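# Open the umbrella and rest it on the table

## Task

Spread the umbrella open far enough that its latch catches and holds it open, then leave it lying on the table supported by its handle and the rim of its canopy.

## Robot and tools

ROBOT. Two 6-joint arms, left_arm and right_arm, each ending in a parallel two-finger gripper. Each arm's joints always appear in this order: waist (joint1), shoulder (joint2), elbow (joint3), wrist pitch (joint4), wrist yaw (joint5), wrist roll (joint6). Stated joint ranges in rad: waist -2.618 to 3.054, shoulder 0.000 to 3.142, elbow 0.000 to 3.142, wrist pitch -1.571 to 1.571, wrist yaw -1.571 to 1.571, wrist roll -2.094 to 2.094. A real stop may sit up to 0.059 rad either side of these.

FRAMES. Scene frame: origin at table-top height, halfway between the nominal arm bases; +z up, +x out over the table, left_arm on the +y side (these names do not match left and right in images). Calibrated bases in the scene frame: left_arm at (-0.009, +0.310, 0) m, quat_wxyz (+1.000, 0, 0, -0.013); right_arm at (+0.018, -0.275, 0) m, quat_wxyz (+0.999, 0, 0, +0.033). Fixed cameras and the table use the scene frame; each arm's hand pose, velocities and wrist camera are given in that arm's own base frame. The gripper's fingers point along its +z and open and close along its y. end_effector_position is the point between the finger pads, roughly 1 cm back from the tips; reported poses may be a few cm off, more when the arm is stretched.

execute_actions(actions, cameras). actions is a list of actions; each action is a list of 1 to 15 rows, each row lasting one 1/30 s step, and if fewer than 15 rows are given the last one repeats for the remaining steps. Every row holds 14 numbers in [-1, 1] covering both arms: left_arm waist, shoulder, elbow, wrist pitch, wrist yaw, wrist roll, opening, then the same seven for right_arm. Joint numbers are offsets, not poses: they count from the Joint targets at the start of that action (not from the previous row), so sending the same offset in the next action moves the joint further. Scale: 1.0 equals 2.224 rad for waist, shoulder and elbow, and 8.485 rad for the three wrist joints. The opening number is absolute: +1 fully open, -1 closed. An action is rejected for both arms if it would push a joint more than 0.059 rad past a range end; the whole call is rejected if any action is malformed or the first one fails that check. An empty actions list just reports state and images. cameras: list of names (cam_high, cam_low, cam_left_wrist, cam_right_wrist, each 896x504); omitted, null or ["all"] gives all, [] gives none, an unknown name voids the call.

move(target, speed, blend, opening_speed, blocking, cameras). target is one 14-number row in the same layout and scale, or a list of up to 15 such rows visited in turn; every row's joint offsets count from the same Joint targets present when the move starts. Openings stay absolute; those in the first row are sent at the start, those in later rows once everything has come to rest at that row. speed: rad/s for the joint with farthest to travel, 0.01 to 12.57, default 0.5, one value or one per target. blend: corner rounding in rad for lists, default 0. opening_speed: rate of finger command change on the -1..+1 scale per second, at least 0.2; use a slow rate when squeezing something that could deform. blocking=false returns after about 0.5 s while the move continues. Paths take at least 0.5 s, over 10 s are cut short, ignore obstacles and the other arm, and the gripper swings along curves. The move: line reports the ending: done, off_target (resting more than 0.035 rad from target), moving, held, fault, plus limits=held if steps were withheld. Neither done nor off_target tells you about contact.

wait(seconds): 0 to 10, arms hold their last command, a running move keeps going. stop(): brakes a running move, needs room. zoom_image(camera, region): region [x0, y0, x1, y1] in pixels of that camera's latest image, at most 504x504. read_manual(section): licence texts only. finished_scene(scene): the current scene number; ends the scene irreversibly.

RESULTS. Joint positions and Joint velocities: one block per arm, six joints (rad, rad/s) then finger gap (m, 0.094 when fully open). Joint targets: the base your next offsets count from. Tool commands: current gripper commands; to leave a gripper unchanged resend its current value, since 0 is half-open, not no change. grip_measured: measured opening on the command scale, reads slightly wide when empty and does not show the moment of contact. grip_effort_nm: gripper motor effort at the shaft, negative closing, not a pad force. Joint torques: drive output including arm weight, noisy and offset; joints 1 to 3 wrap at plus or minus 28 N m. "joint sent to its limit" means a joint was stopped at its real end. "joint command not followed" means the clearance check altered targets. Each step a joint target may lead its measured angle by at most 0.339 rad (first three joints) or 2.2 rad (wrists), and targets that would move the gripper over 200 mm are scaled back, so big moves may need several actions.

AVOID. Letting the umbrella leave the table, dropping it or releasing it while it moves, fast impacts, and pressing hard into things or past contact. Never let the arms strike or press each other, including one gripper closing on the other's fingers. Holding loads, staying stretched out or pushing toward unreachable poses heats motors: MOTOR HOT appears around 75 °C, an over-temperature fault at 90 °C folds that arm away for the rest of the scene, and at 100 °C it goes limp. To end a push, command targets back past the current Joint positions.

Each tool is called by a JSON object that holds its "fn" and its "kwargs", one argument or row to a line.

## Session

{"fn": "execute_actions", "kwargs": {
  "actions": []
}}

Scene clock: 0.00 s.
left_arm: end_effector_position=(+0.4116, +0.0164, +0.1153) grip_measured=+1.000 grip_effort_nm=n/a end_effector_quat_wxyz=(+0.594, -0.024, +0.802, +0.061) | right_arm: end_effector_position=(+0.3828, -0.0287, +0.0911) grip_measured=+1.000 grip_effort_nm=n/a end_effector_quat_wxyz=(+0.572, +0.075, +0.812, -0.090)
Joint positions: left_arm=[-0.029 1.555 0.428 0.832 -0.154 0.026 0.094] | right_arm=[0.054 1.542 0.327 0.865 0.285 0.038 0.094]
Joint velocities: within noise
Joint torques (N m): no reading
Motor temperatures (°C): left_arm=[34 36 40 34 32 32 30] | right_arm=[35 35 35 33 33 34 34]
Heat: left arm: 40 °C; right arm: 35 °C.
Joint targets: left_arm=[-0.029 1.552 0.431 0.824 -0.154 0.026] | right_arm=[0.054 1.537 0.332 0.864 0.287 0.038]
Tool commands: left_gripper/opening=+1.0 right_gripper/opening=+1.0

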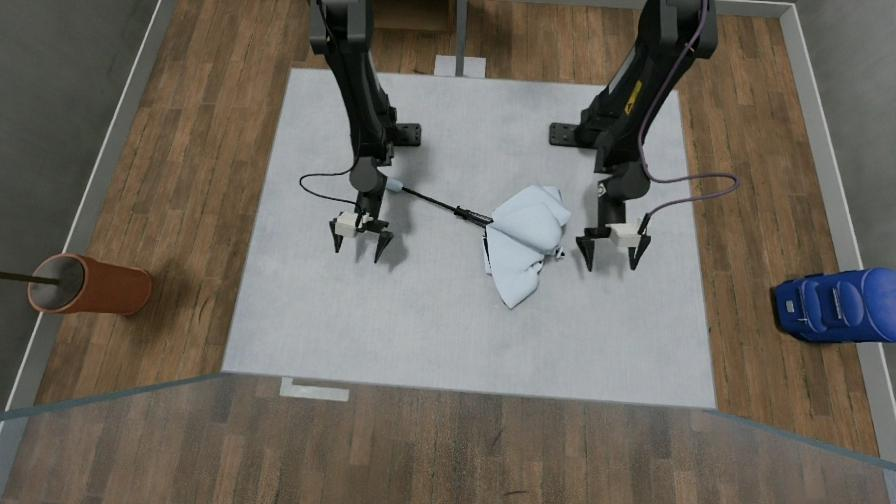

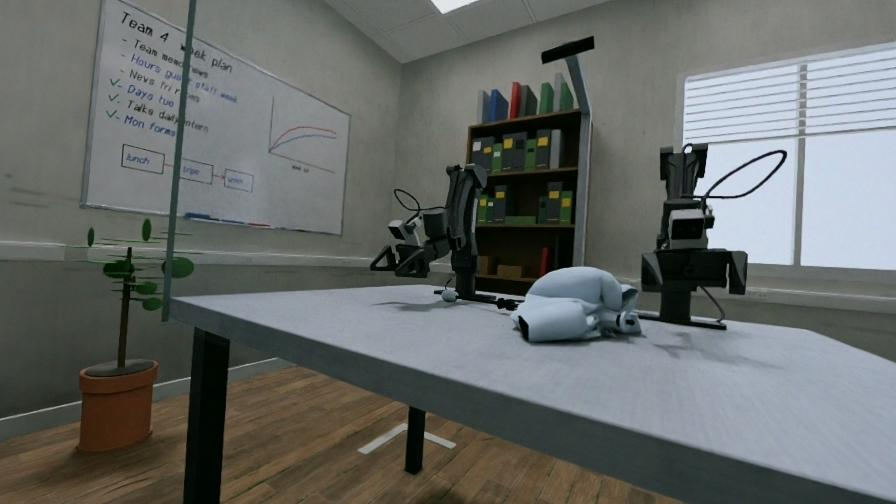

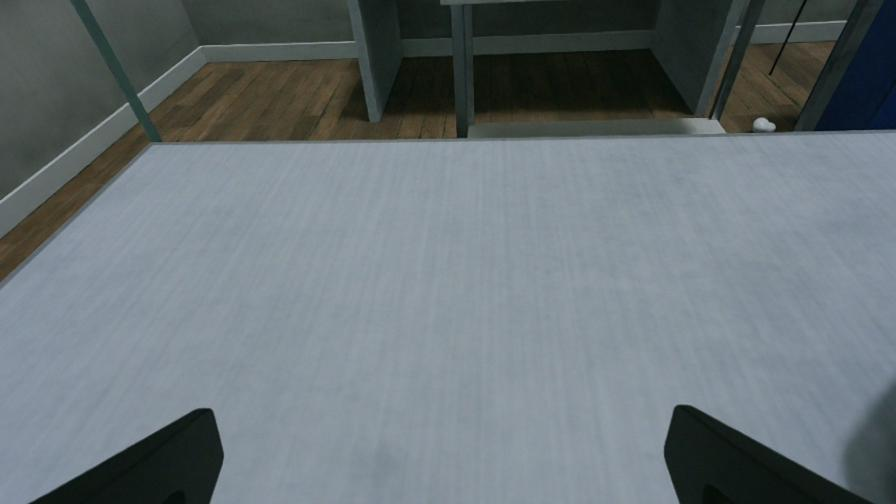

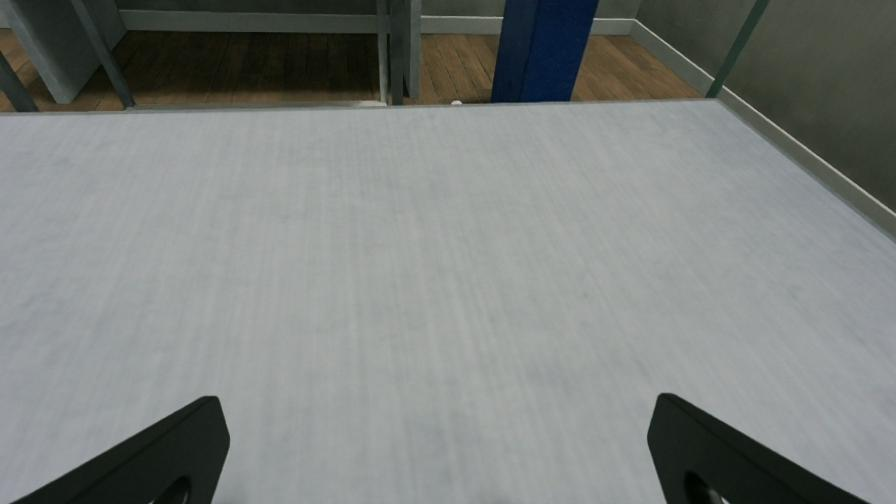

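{"fn": "zoom_image", "kwargs": {
  "camera": "cam_high",
  "region": [360, 160, 600, 320]
}}

{"fn": "zoom_image", "kwargs": {
  "camera": "cam_low",
  "region": [400, 230, 700, 370]
}}

Scaled by 2.100 from the camera's 896x504 image, which has a finer 1280x720 frame.

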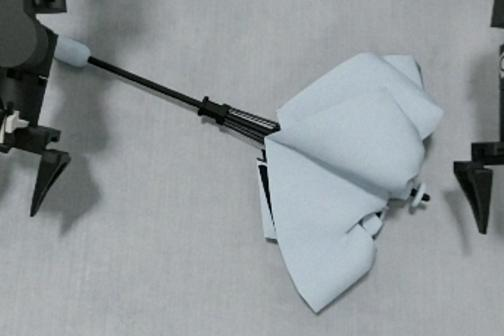

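Scaled by 1.680 from the camera's 896x504 image, which has a finer 1280x720 frame.

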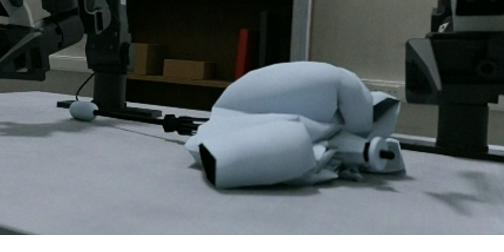

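{"fn": "move", "kwargs": {
  "target": [0.0364,0.2266,0.6057,-0.2735,0.0753,-0.139,1,0.193,-0.151,0.165,-0.15,-0.0884,-0.0658,1],
  "speed": 1.0
}}

Scene clock: 29.07 s.
left_arm: end_effector_position=(+0.3497, -0.0653, +0.1212) grip_measured=+1.000 grip_effort_nm=-0.017 end_effector_quat_wxyz=(-0.201, -0.562, +0.788, -0.152) | right_arm: end_effector_position=(+0.2349, +0.2088, +0.1008) grip_measured=+1.000 grip_effort_nm=-0.027 end_effector_quat_wxyz=(+0.303, -0.499, +0.786, +0.204)
Joint positions: left_arm=[0.045 2.032 1.755 -1.483 0.477 -1.147 0.094] | right_arm=[0.478 1.221 0.665 -0.39 -0.442 -0.508 0.094]
Joint torques (N m): left_arm=[0.65 -7.13 7.84 -0.08 0.33 -0.01] | right_arm=[0.47 -4.81 10.18 1.19 -0.45 -0.1]
Heat: left arm: 41 °C; right arm: 37 °C.
Joint targets: left_arm=[0.052 2.057 1.778 -1.497 0.485 -1.154] | right_arm=[0.483 1.201 0.699 -0.409 -0.463 -0.520]
move: done

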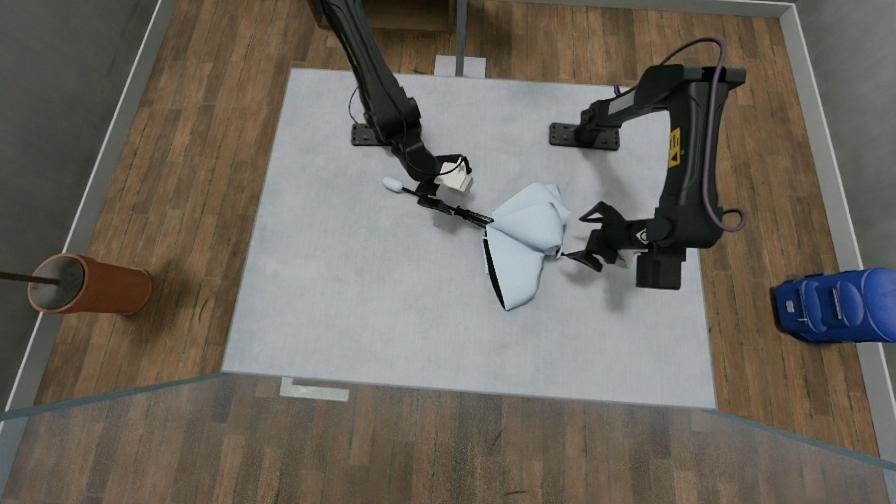

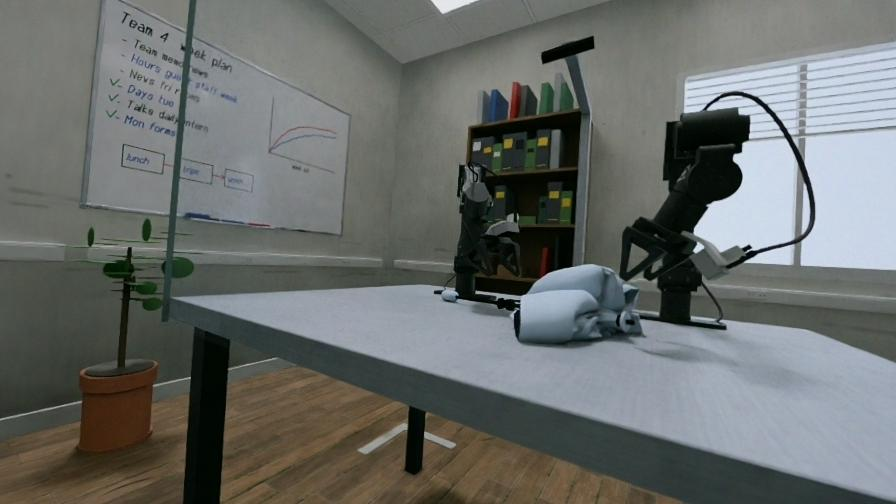

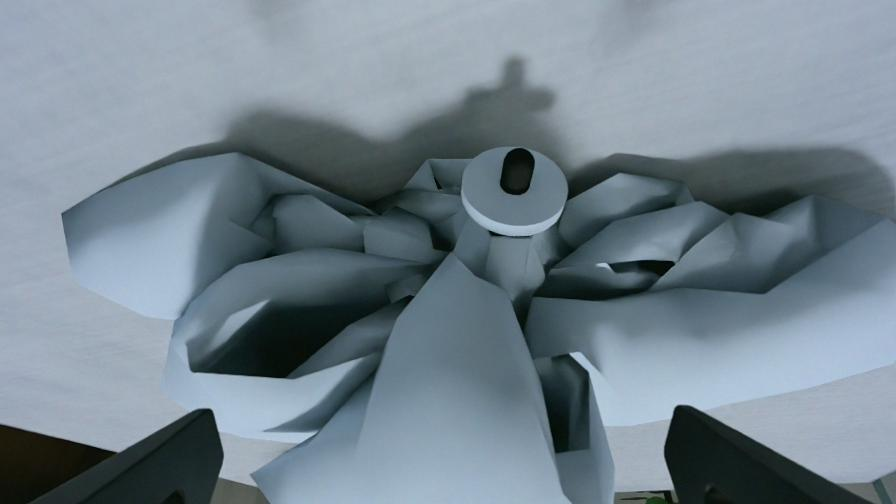

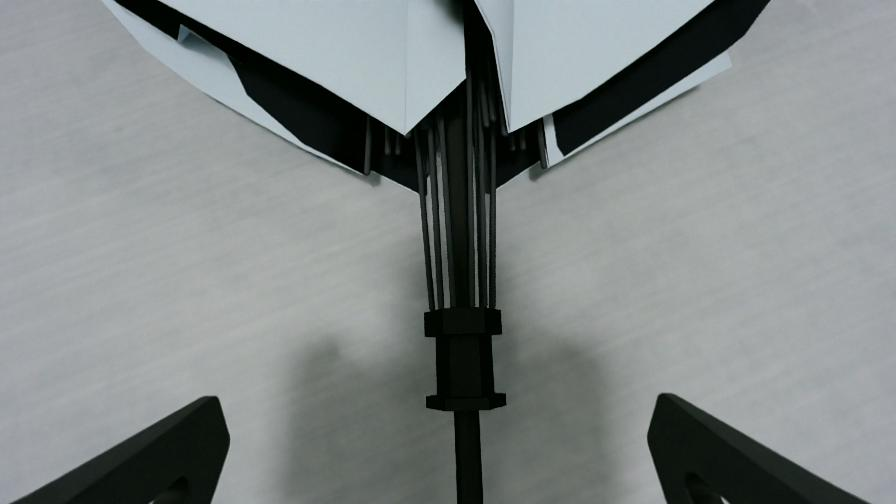

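{"fn": "move", "kwargs": {
  "target": [-0.0216,0.0373,-0.0234,0.0191,0.0012,-0.0064,1,0.0153,0.1246,-0.0638,0.051,0.0025,0.0032,1],
  "speed": 0.5
}}

Scene clock: 46.27 s.
left_arm: end_effector_position=(+0.3742, -0.0788, +0.0852) grip_measured=+1.000 grip_effort_nm=-0.017 end_effector_quat_wxyz=(-0.194, -0.566, +0.785, -0.159) | right_arm: end_effector_position=(+0.2582, +0.2335, +0.0488) grip_measured=+1.000 grip_effort_nm=-0.032 end_effector_quat_wxyz=(+0.327, -0.511, +0.767, +0.208)
Joint positions: left_arm=[0.01 2.117 1.742 -1.343 0.488 -1.202 0.094] | right_arm=[0.511 1.467 0.574 0.007 -0.442 -0.504 0.094]
Joint torques (N m): left_arm=[-0.47 -7.87 4.77 0.27 0.33 -0.02] | right_arm=[0.57 -3.73 4.98 1.57 -0.19 0.12]
Heat: left arm: 41 °C; right arm: 37 °C.
Joint targets: left_arm=[0.004 2.139 1.726 -1.335 0.495 -1.208] | right_arm=[0.517 1.478 0.558 0.024 -0.441 -0.493]
move: done

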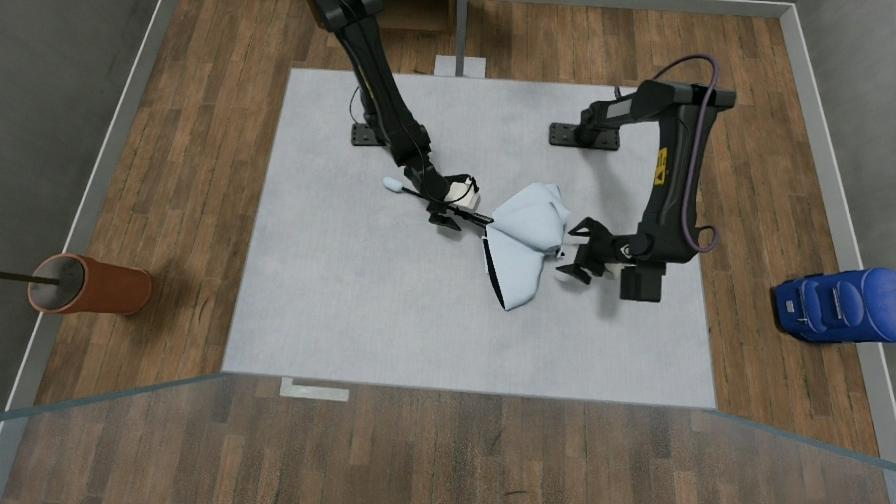

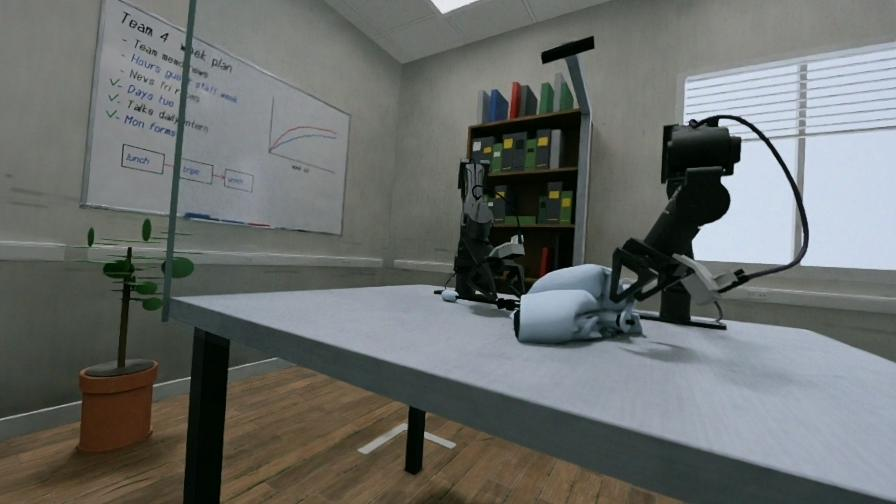

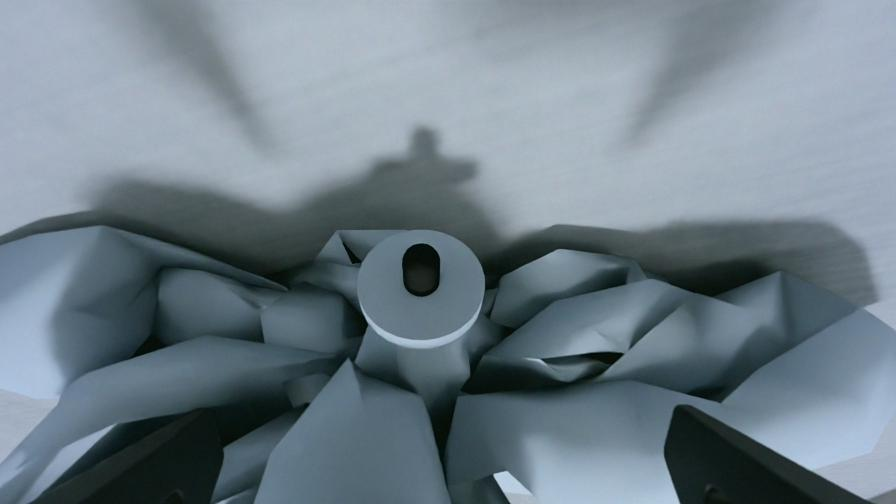

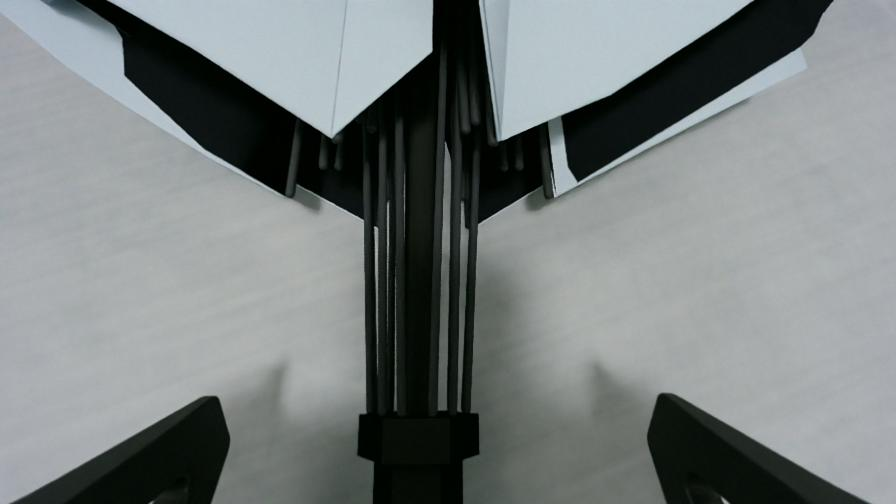

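{"fn": "move", "kwargs": {
  "target": [0.0088,0.0139,-0.0558,0.017,-0.0005,0.0025,1,-0.0085,0.0117,-0.046,0.014,-0.0014,-0.0018,1],
  "speed": 0.2
}}

{"fn": "zoom_image", "kwargs": {
  "camera": "cam_low",
  "region": [440, 220, 700, 360]
}}

Scene clock: 57.63 s.
left_arm: end_effector_position=(+0.3707, -0.0766, +0.0431) grip_measured=+1.000 grip_effort_nm=-0.007 end_effector_quat_wxyz=(-0.198, -0.565, +0.785, -0.158) | right_arm: end_effector_position=(+0.2459, +0.2239, +0.0243) grip_measured=+1.000 grip_effort_nm=-0.046 end_effector_quat_wxyz=(+0.324, -0.508, +0.771, +0.207)
Joint positions: left_arm=[0.016 2.147 1.617 -1.199 0.488 -1.192 0.094] | right_arm=[0.504 1.491 0.472 0.126 -0.442 -0.504 0.094]
Joint torques (N m): left_arm=[0.69 -7.9 4.59 0.22 0.29 0.11] | right_arm=[-0.55 -3.44 4.51 1.55 -0.33 -0.03]
Heat: left arm: 41 °C; right arm: 37 °C.
Joint targets: left_arm=[0.024 2.170 1.602 -1.190 0.491 -1.187] | right_arm=[0.498 1.504 0.455 0.142 -0.453 -0.508]
move: done

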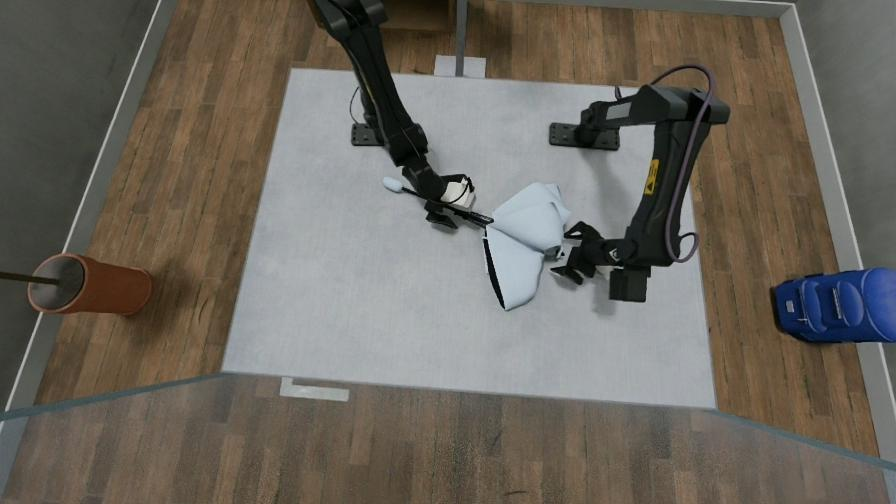

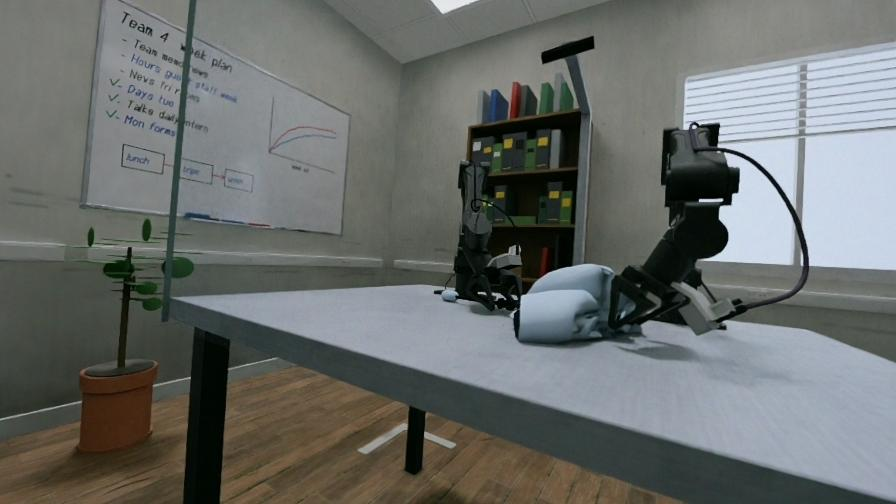

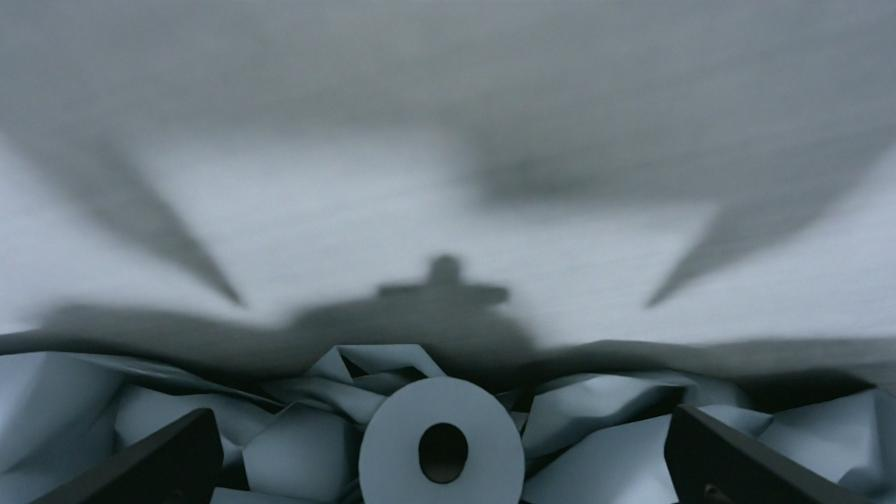

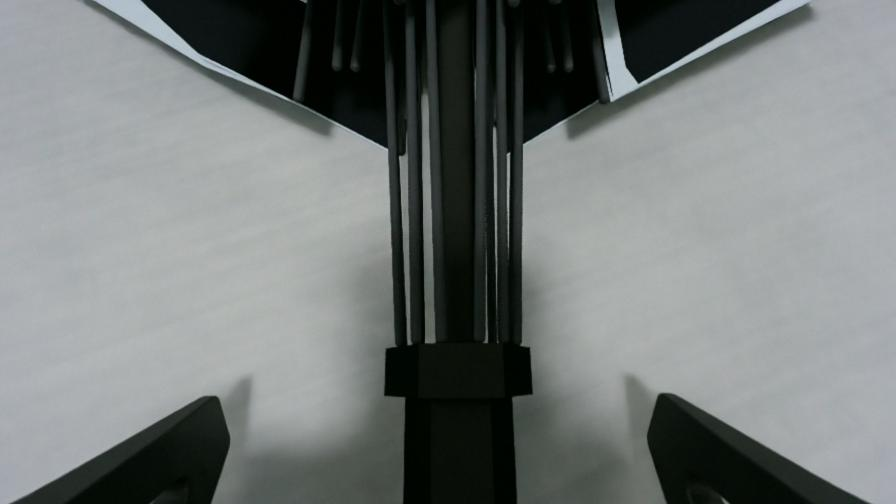

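Scaled by 1.938 from the camera's 896x504 image, which has a finer 1280x720 frame.

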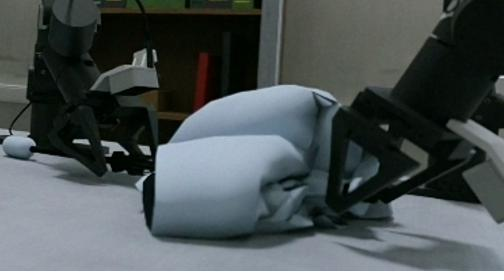

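{"fn": "move", "kwargs": {
  "target": [0.009,0,0,0,0,0,1,0,0,0,0,0,0,-1],
  "speed": 0.2,
  "opening_speed": 1.0
}}

Scene clock: 63.77 s.
left_arm: end_effector_position=(+0.3725, -0.0685, +0.0430) grip_measured=+1.000 grip_effort_nm=-0.017 end_effector_quat_wxyz=(-0.195, -0.574, +0.779, -0.160) | right_arm: end_effector_position=(+0.2468, +0.2239, +0.0248) grip_measured=-0.423 grip_effort_nm=-1.062 end_effector_quat_wxyz=(+0.326, -0.508, +0.770, +0.207)
Joint positions: left_arm=[0.038 2.147 1.617 -1.198 0.488 -1.192 0.094] | right_arm=[0.503 1.491 0.472 0.13 -0.442 -0.504 0.027]
Joint torques (N m): left_arm=[0.53 -7.92 4.62 0.24 0.29 0.11] | right_arm=[-0.46 -3.43 4.48 1.55 -0.33 -0.02]
Heat: left arm: 41 °C; right arm: 37 °C.
Joint targets: left_arm=[0.044 2.170 1.602 -1.190 0.491 -1.186] | right_arm=[0.498 1.504 0.455 0.143 -0.453 -0.508]
move: done

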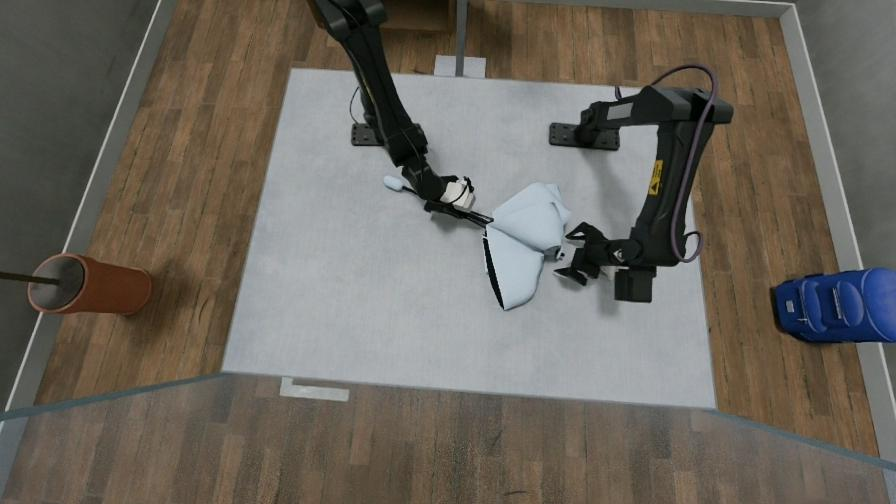

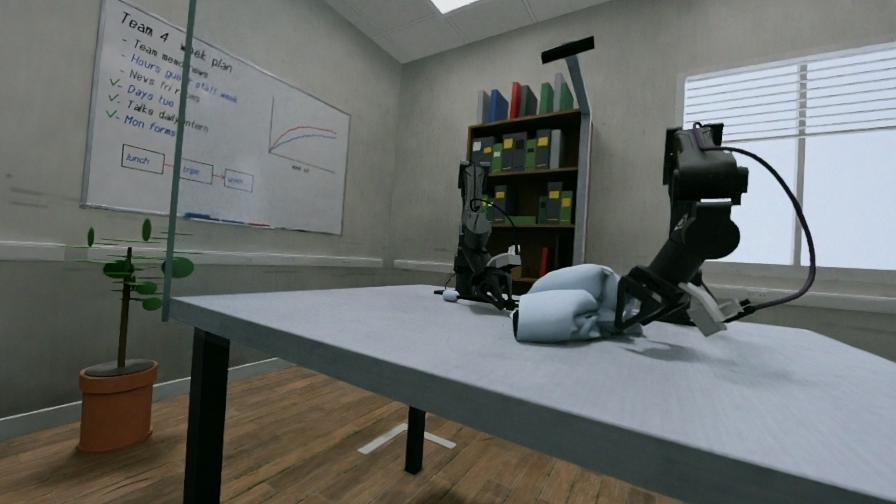

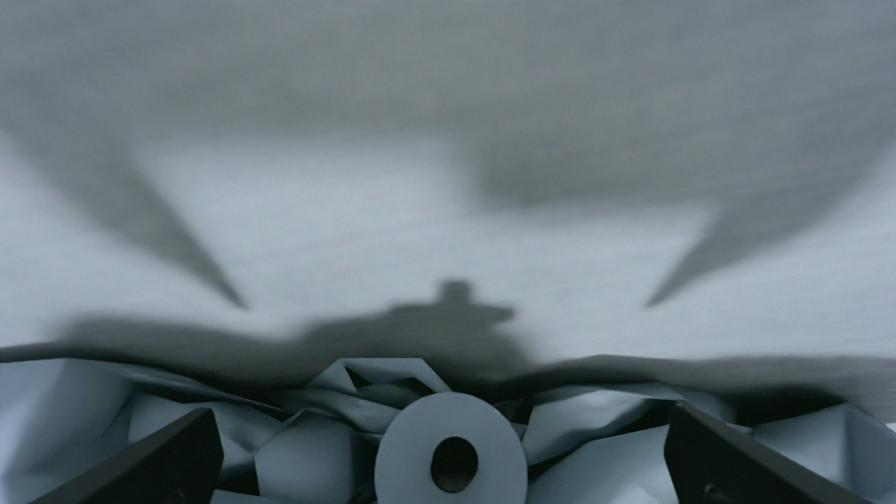

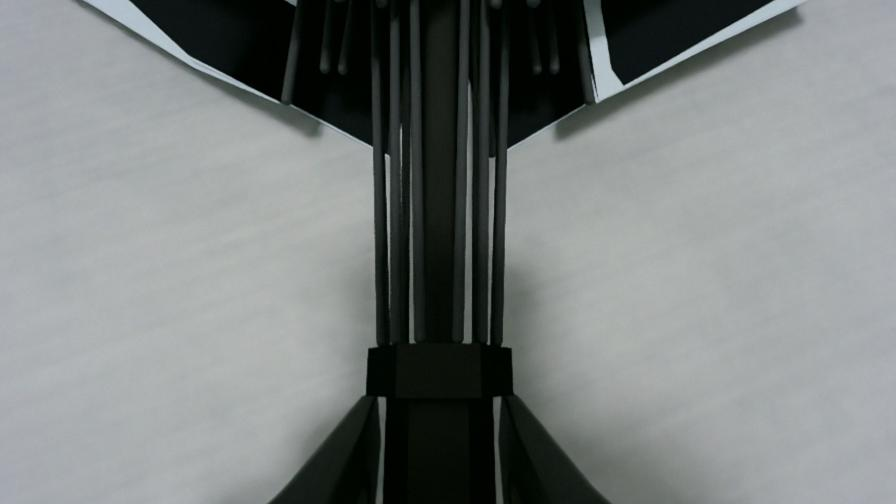

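{"fn": "move", "kwargs": {
  "target": [0,0,0,0,0,0,-1,0,0,0,0,0,0,-1],
  "opening_speed": 1.0
}}

{"fn": "zoom_image", "kwargs": {
  "camera": "cam_high",
  "region": [380, 160, 640, 320]
}}

Scene clock: 67.53 s.
left_arm: end_effector_position=(+0.3716, -0.0679, +0.0428) grip_measured=-0.625 grip_effort_nm=-1.038 end_effector_quat_wxyz=(-0.195, -0.569, +0.783, -0.159) | right_arm: end_effector_position=(+0.2472, +0.2236, +0.0250) grip_measured=-0.423 grip_effort_nm=-1.067 end_effector_quat_wxyz=(+0.327, -0.507, +0.771, +0.206)
Joint positions: left_arm=[0.038 2.147 1.617 -1.201 0.484 -1.178 0.018] | right_arm=[0.501 1.491 0.472 0.131 -0.442 -0.503 0.027]
Joint torques (N m): left_arm=[0.54 -7.88 4.6 0.26 0.33 -0.05] | right_arm=[-0.31 -3.41 4.46 1.54 -0.33 -0.04]
Motor temperatures (°C): left_arm=[34 38 41 35 32 32 30] | right_arm=[35 36 36 38 33 34 34]
Heat: left arm: 41 °C; right arm: 38 °C.
Joint targets: left_arm=[0.044 2.170 1.602 -1.191 0.491 -1.187] | right_arm=[0.498 1.504 0.455 0.143 -0.453 -0.508]
move: done

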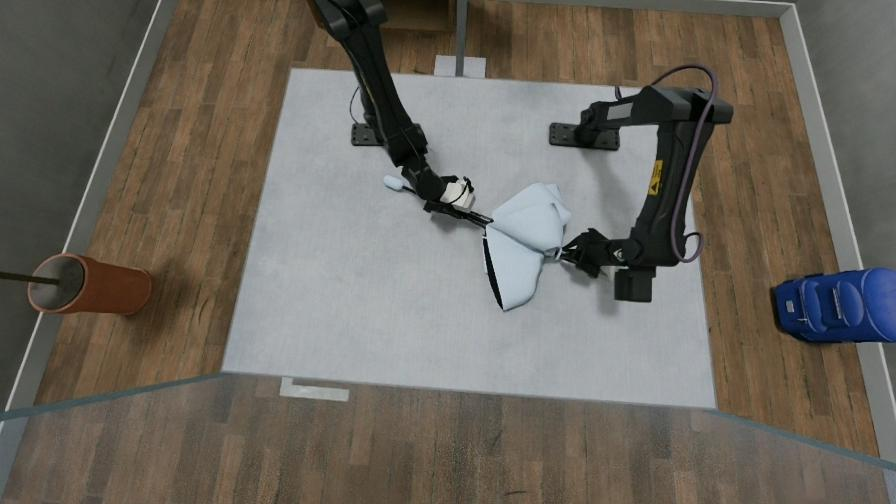

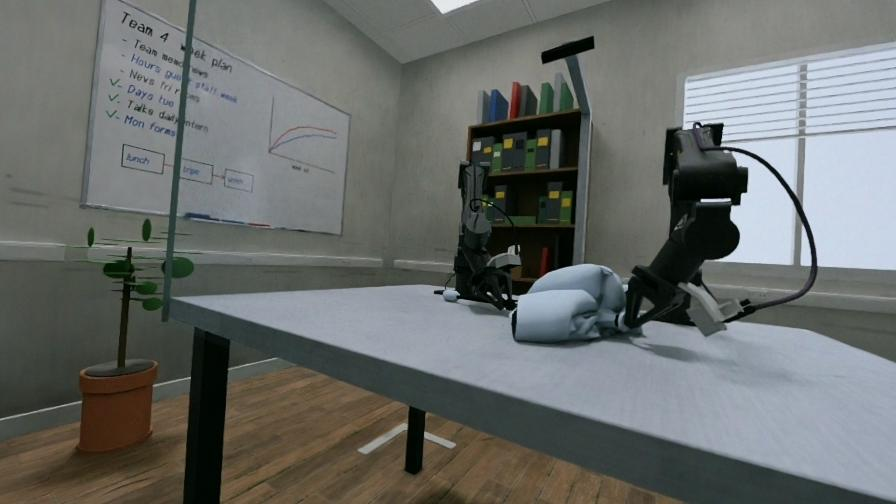

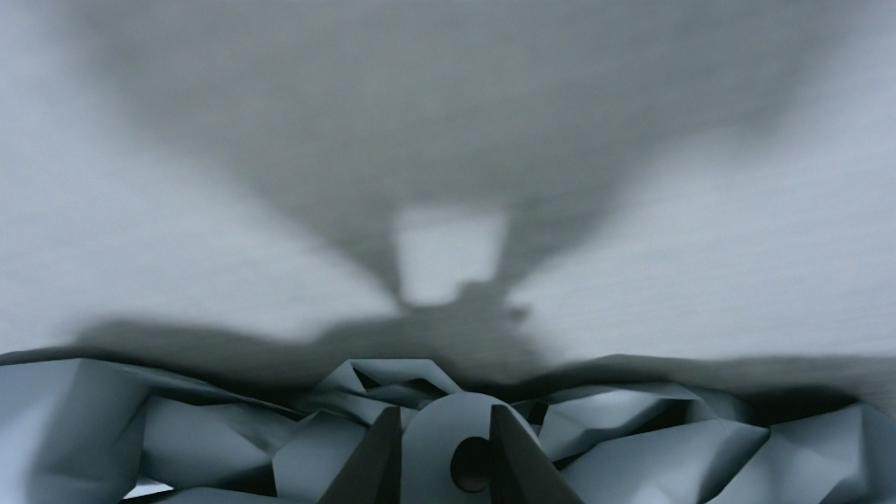

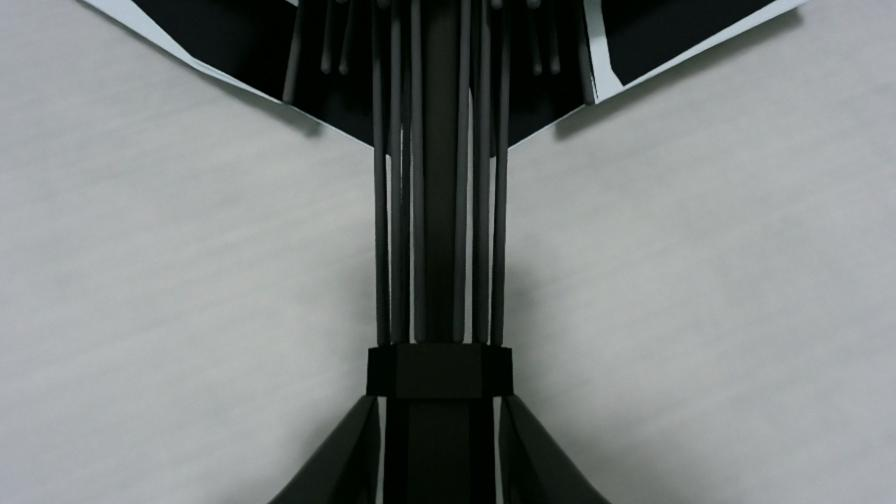

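Scaled by 1.938 from the camera's 896x504 image, which has a finer 1280x720 frame.

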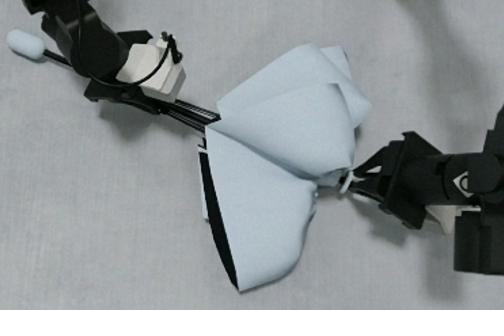

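{"fn": "zoom_image", "kwargs": {
  "camera": "cam_left_wrist",
  "region": [300, 344, 620, 504]
}}

Scaled by 1.575 from the camera's 896x504 image, which has a finer 1280x720 frame.

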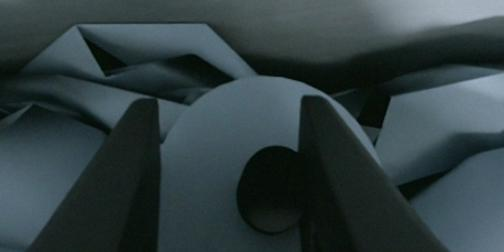

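{"fn": "move", "kwargs": {
  "target": [
    [0,0,0,0,0,0,0.3,0,0,0,0,0,0,-1],
    [0.0063,0.0058,0.0169,-0.0029,0,0,0.3,0,0,0,0,0,0,-1]
  ],
  "speed": 0.2
}}

{"fn": "move", "kwargs": {
  "target": [0,0,0,0,0,0,-1,0,0,0,0,0,0,-1],
  "opening_speed": 1.0
}}

{"fn": "zoom_image", "kwargs": {
  "camera": "cam_left_wrist",
  "region": [300, 344, 620, 504]
}}

Scene clock: 82.33 s.
left_arm: end_effector_position=(+0.3720, -0.0630, +0.0391) grip_measured=+0.299 grip_effort_nm=0.066 end_effector_quat_wxyz=(-0.198, -0.576, +0.778, -0.158) | right_arm: end_effector_position=(+0.2472, +0.2236, +0.0250) grip_measured=-0.423 grip_effort_nm=-1.062 end_effector_quat_wxyz=(+0.327, -0.507, +0.771, +0.206)
Joint positions: left_arm=[0.051 2.158 1.617 -1.2 0.484 -1.181 0.061] | right_arm=[0.501 1.491 0.472 0.131 -0.442 -0.503 0.027]
Joint torques (N m): left_arm=[0.58 -7.86 7.57 -0.04 0.32 -0.01] | right_arm=[-0.34 -3.43 4.49 1.54 -0.32 -0.04]
Heat: left arm: 41 °C; right arm: 38 °C.
Joint targets: left_arm=[0.058 2.183 1.639 -1.215 0.491 -1.186] | right_arm=[0.498 1.504 0.455 0.143 -0.453 -0.508]
move: done

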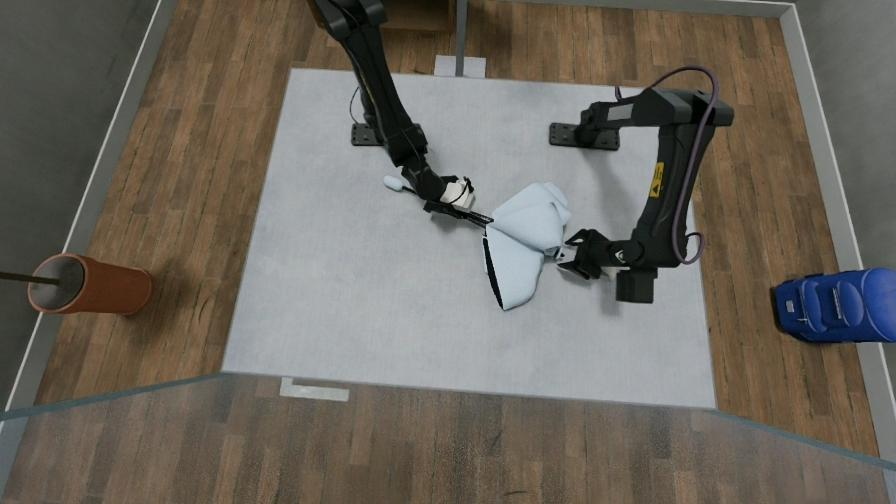

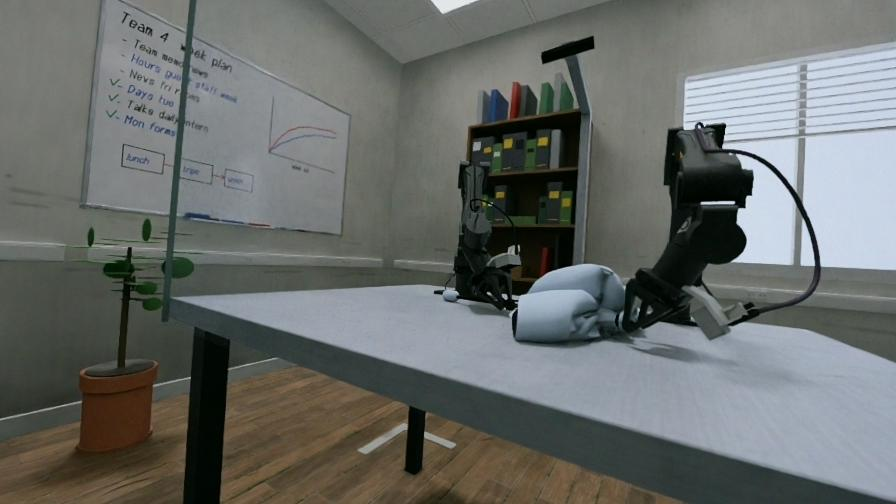

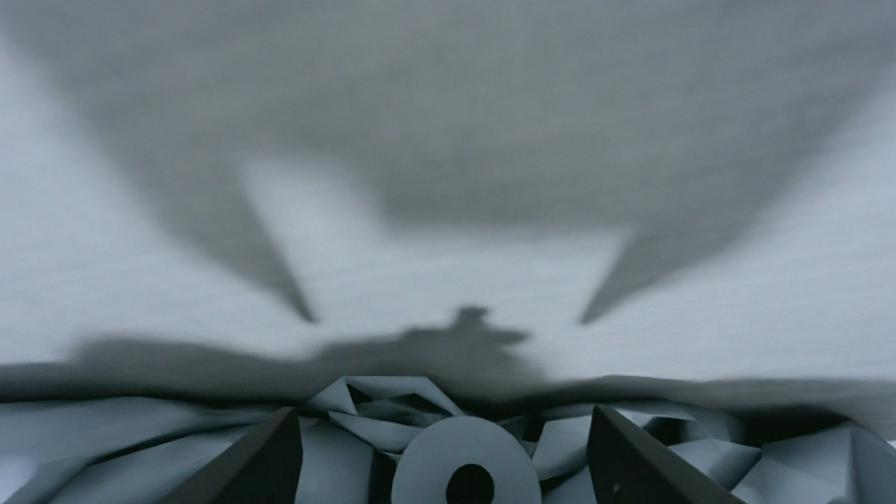

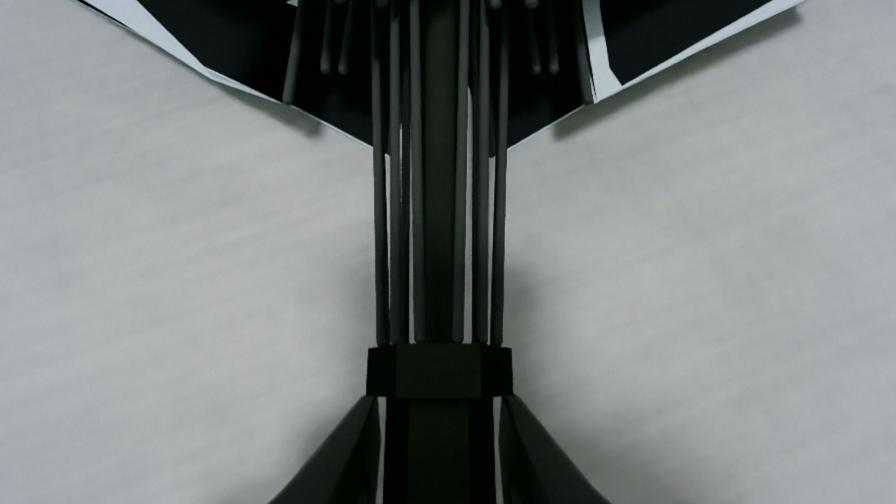

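Scene clock: 83.83 s.
left_arm: end_effector_position=(+0.3723, -0.0630, +0.0390) grip_measured=-0.872 grip_effort_nm=-1.023 end_effector_quat_wxyz=(-0.197, -0.576, +0.778, -0.158) | right_arm: end_effector_position=(+0.2472, +0.2236, +0.0250) grip_measured=-0.423 grip_effort_nm=-1.062 end_effector_quat_wxyz=(+0.327, -0.509, +0.769, +0.205)
Joint positions: left_arm=[0.051 2.158 1.617 -1.199 0.484 -1.182 0.006] | right_arm=[0.501 1.491 0.472 0.131 -0.442 -0.509 0.027]
Joint torques (N m): left_arm=[0.59 -7.76 7.57 -0.04 0.32 -0.01] | right_arm=[-0.35 -3.44 4.49 1.55 -0.33 0.02]
Heat: left arm: 41 °C; right arm: 39 °C.
Joint targets: left_arm=[0.058 2.183 1.639 -1.215 0.490 -1.187] | right_arm=[0.498 1.504 0.455 0.143 -0.453 -0.508]
move: done

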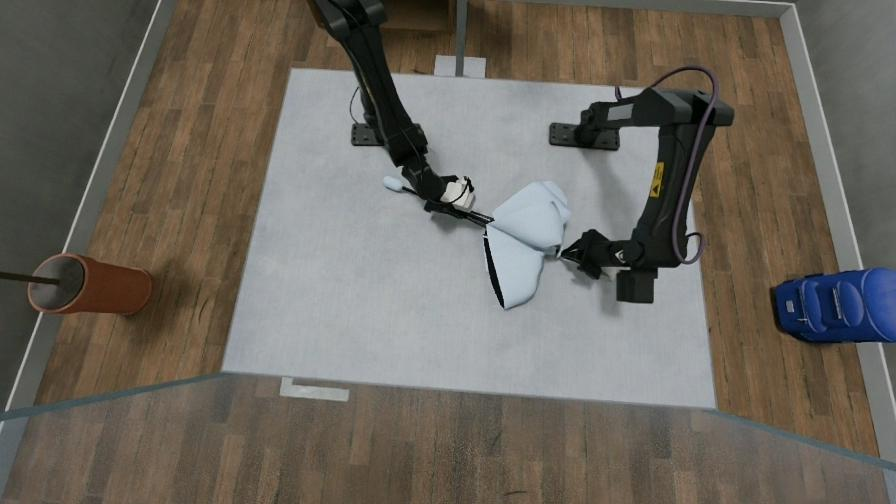

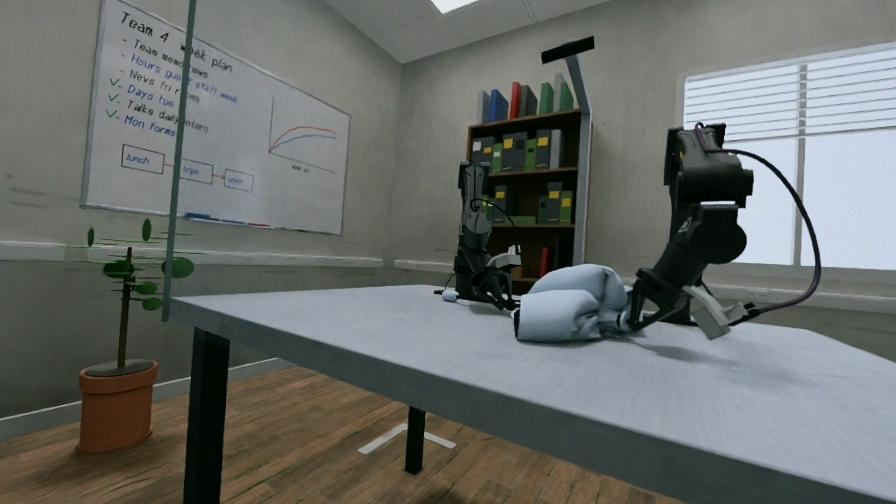

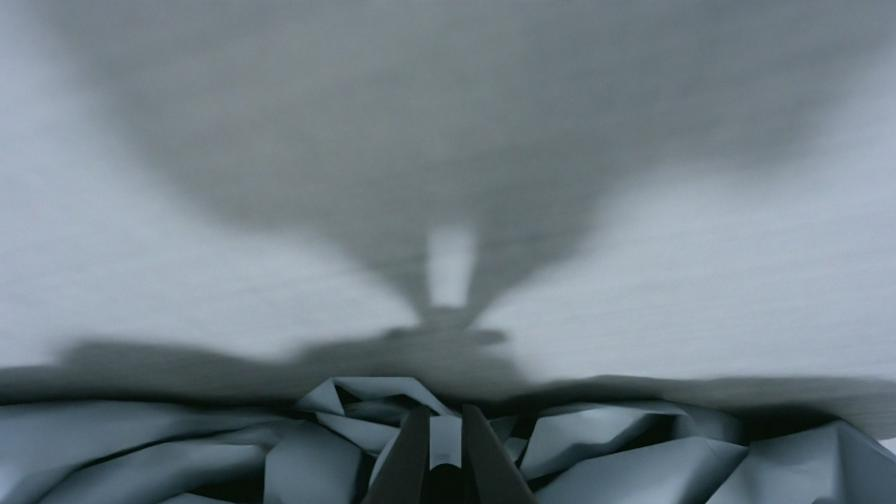

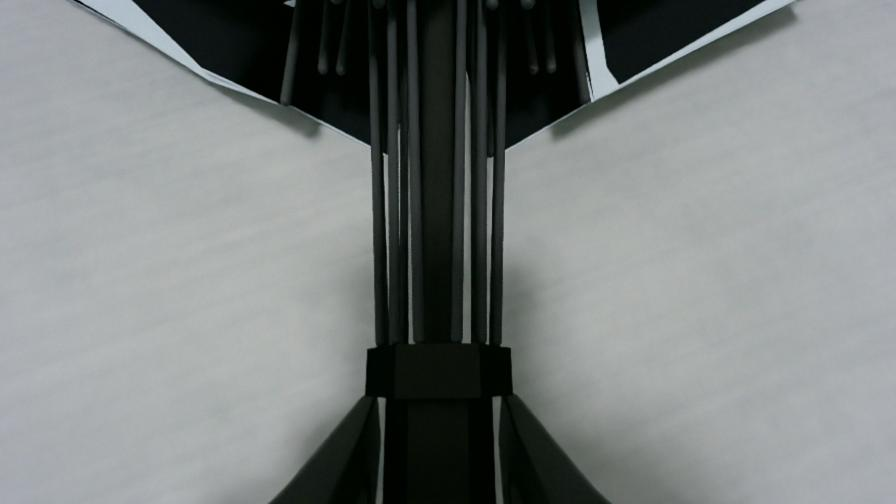

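Scaled by 1.575 from the camera's 896x504 image, which has a finer 1280x720 frame.

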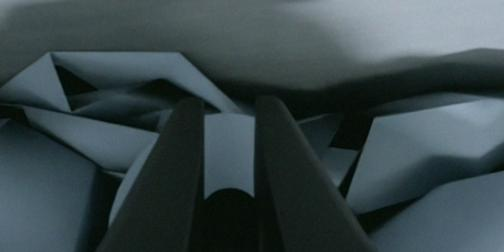

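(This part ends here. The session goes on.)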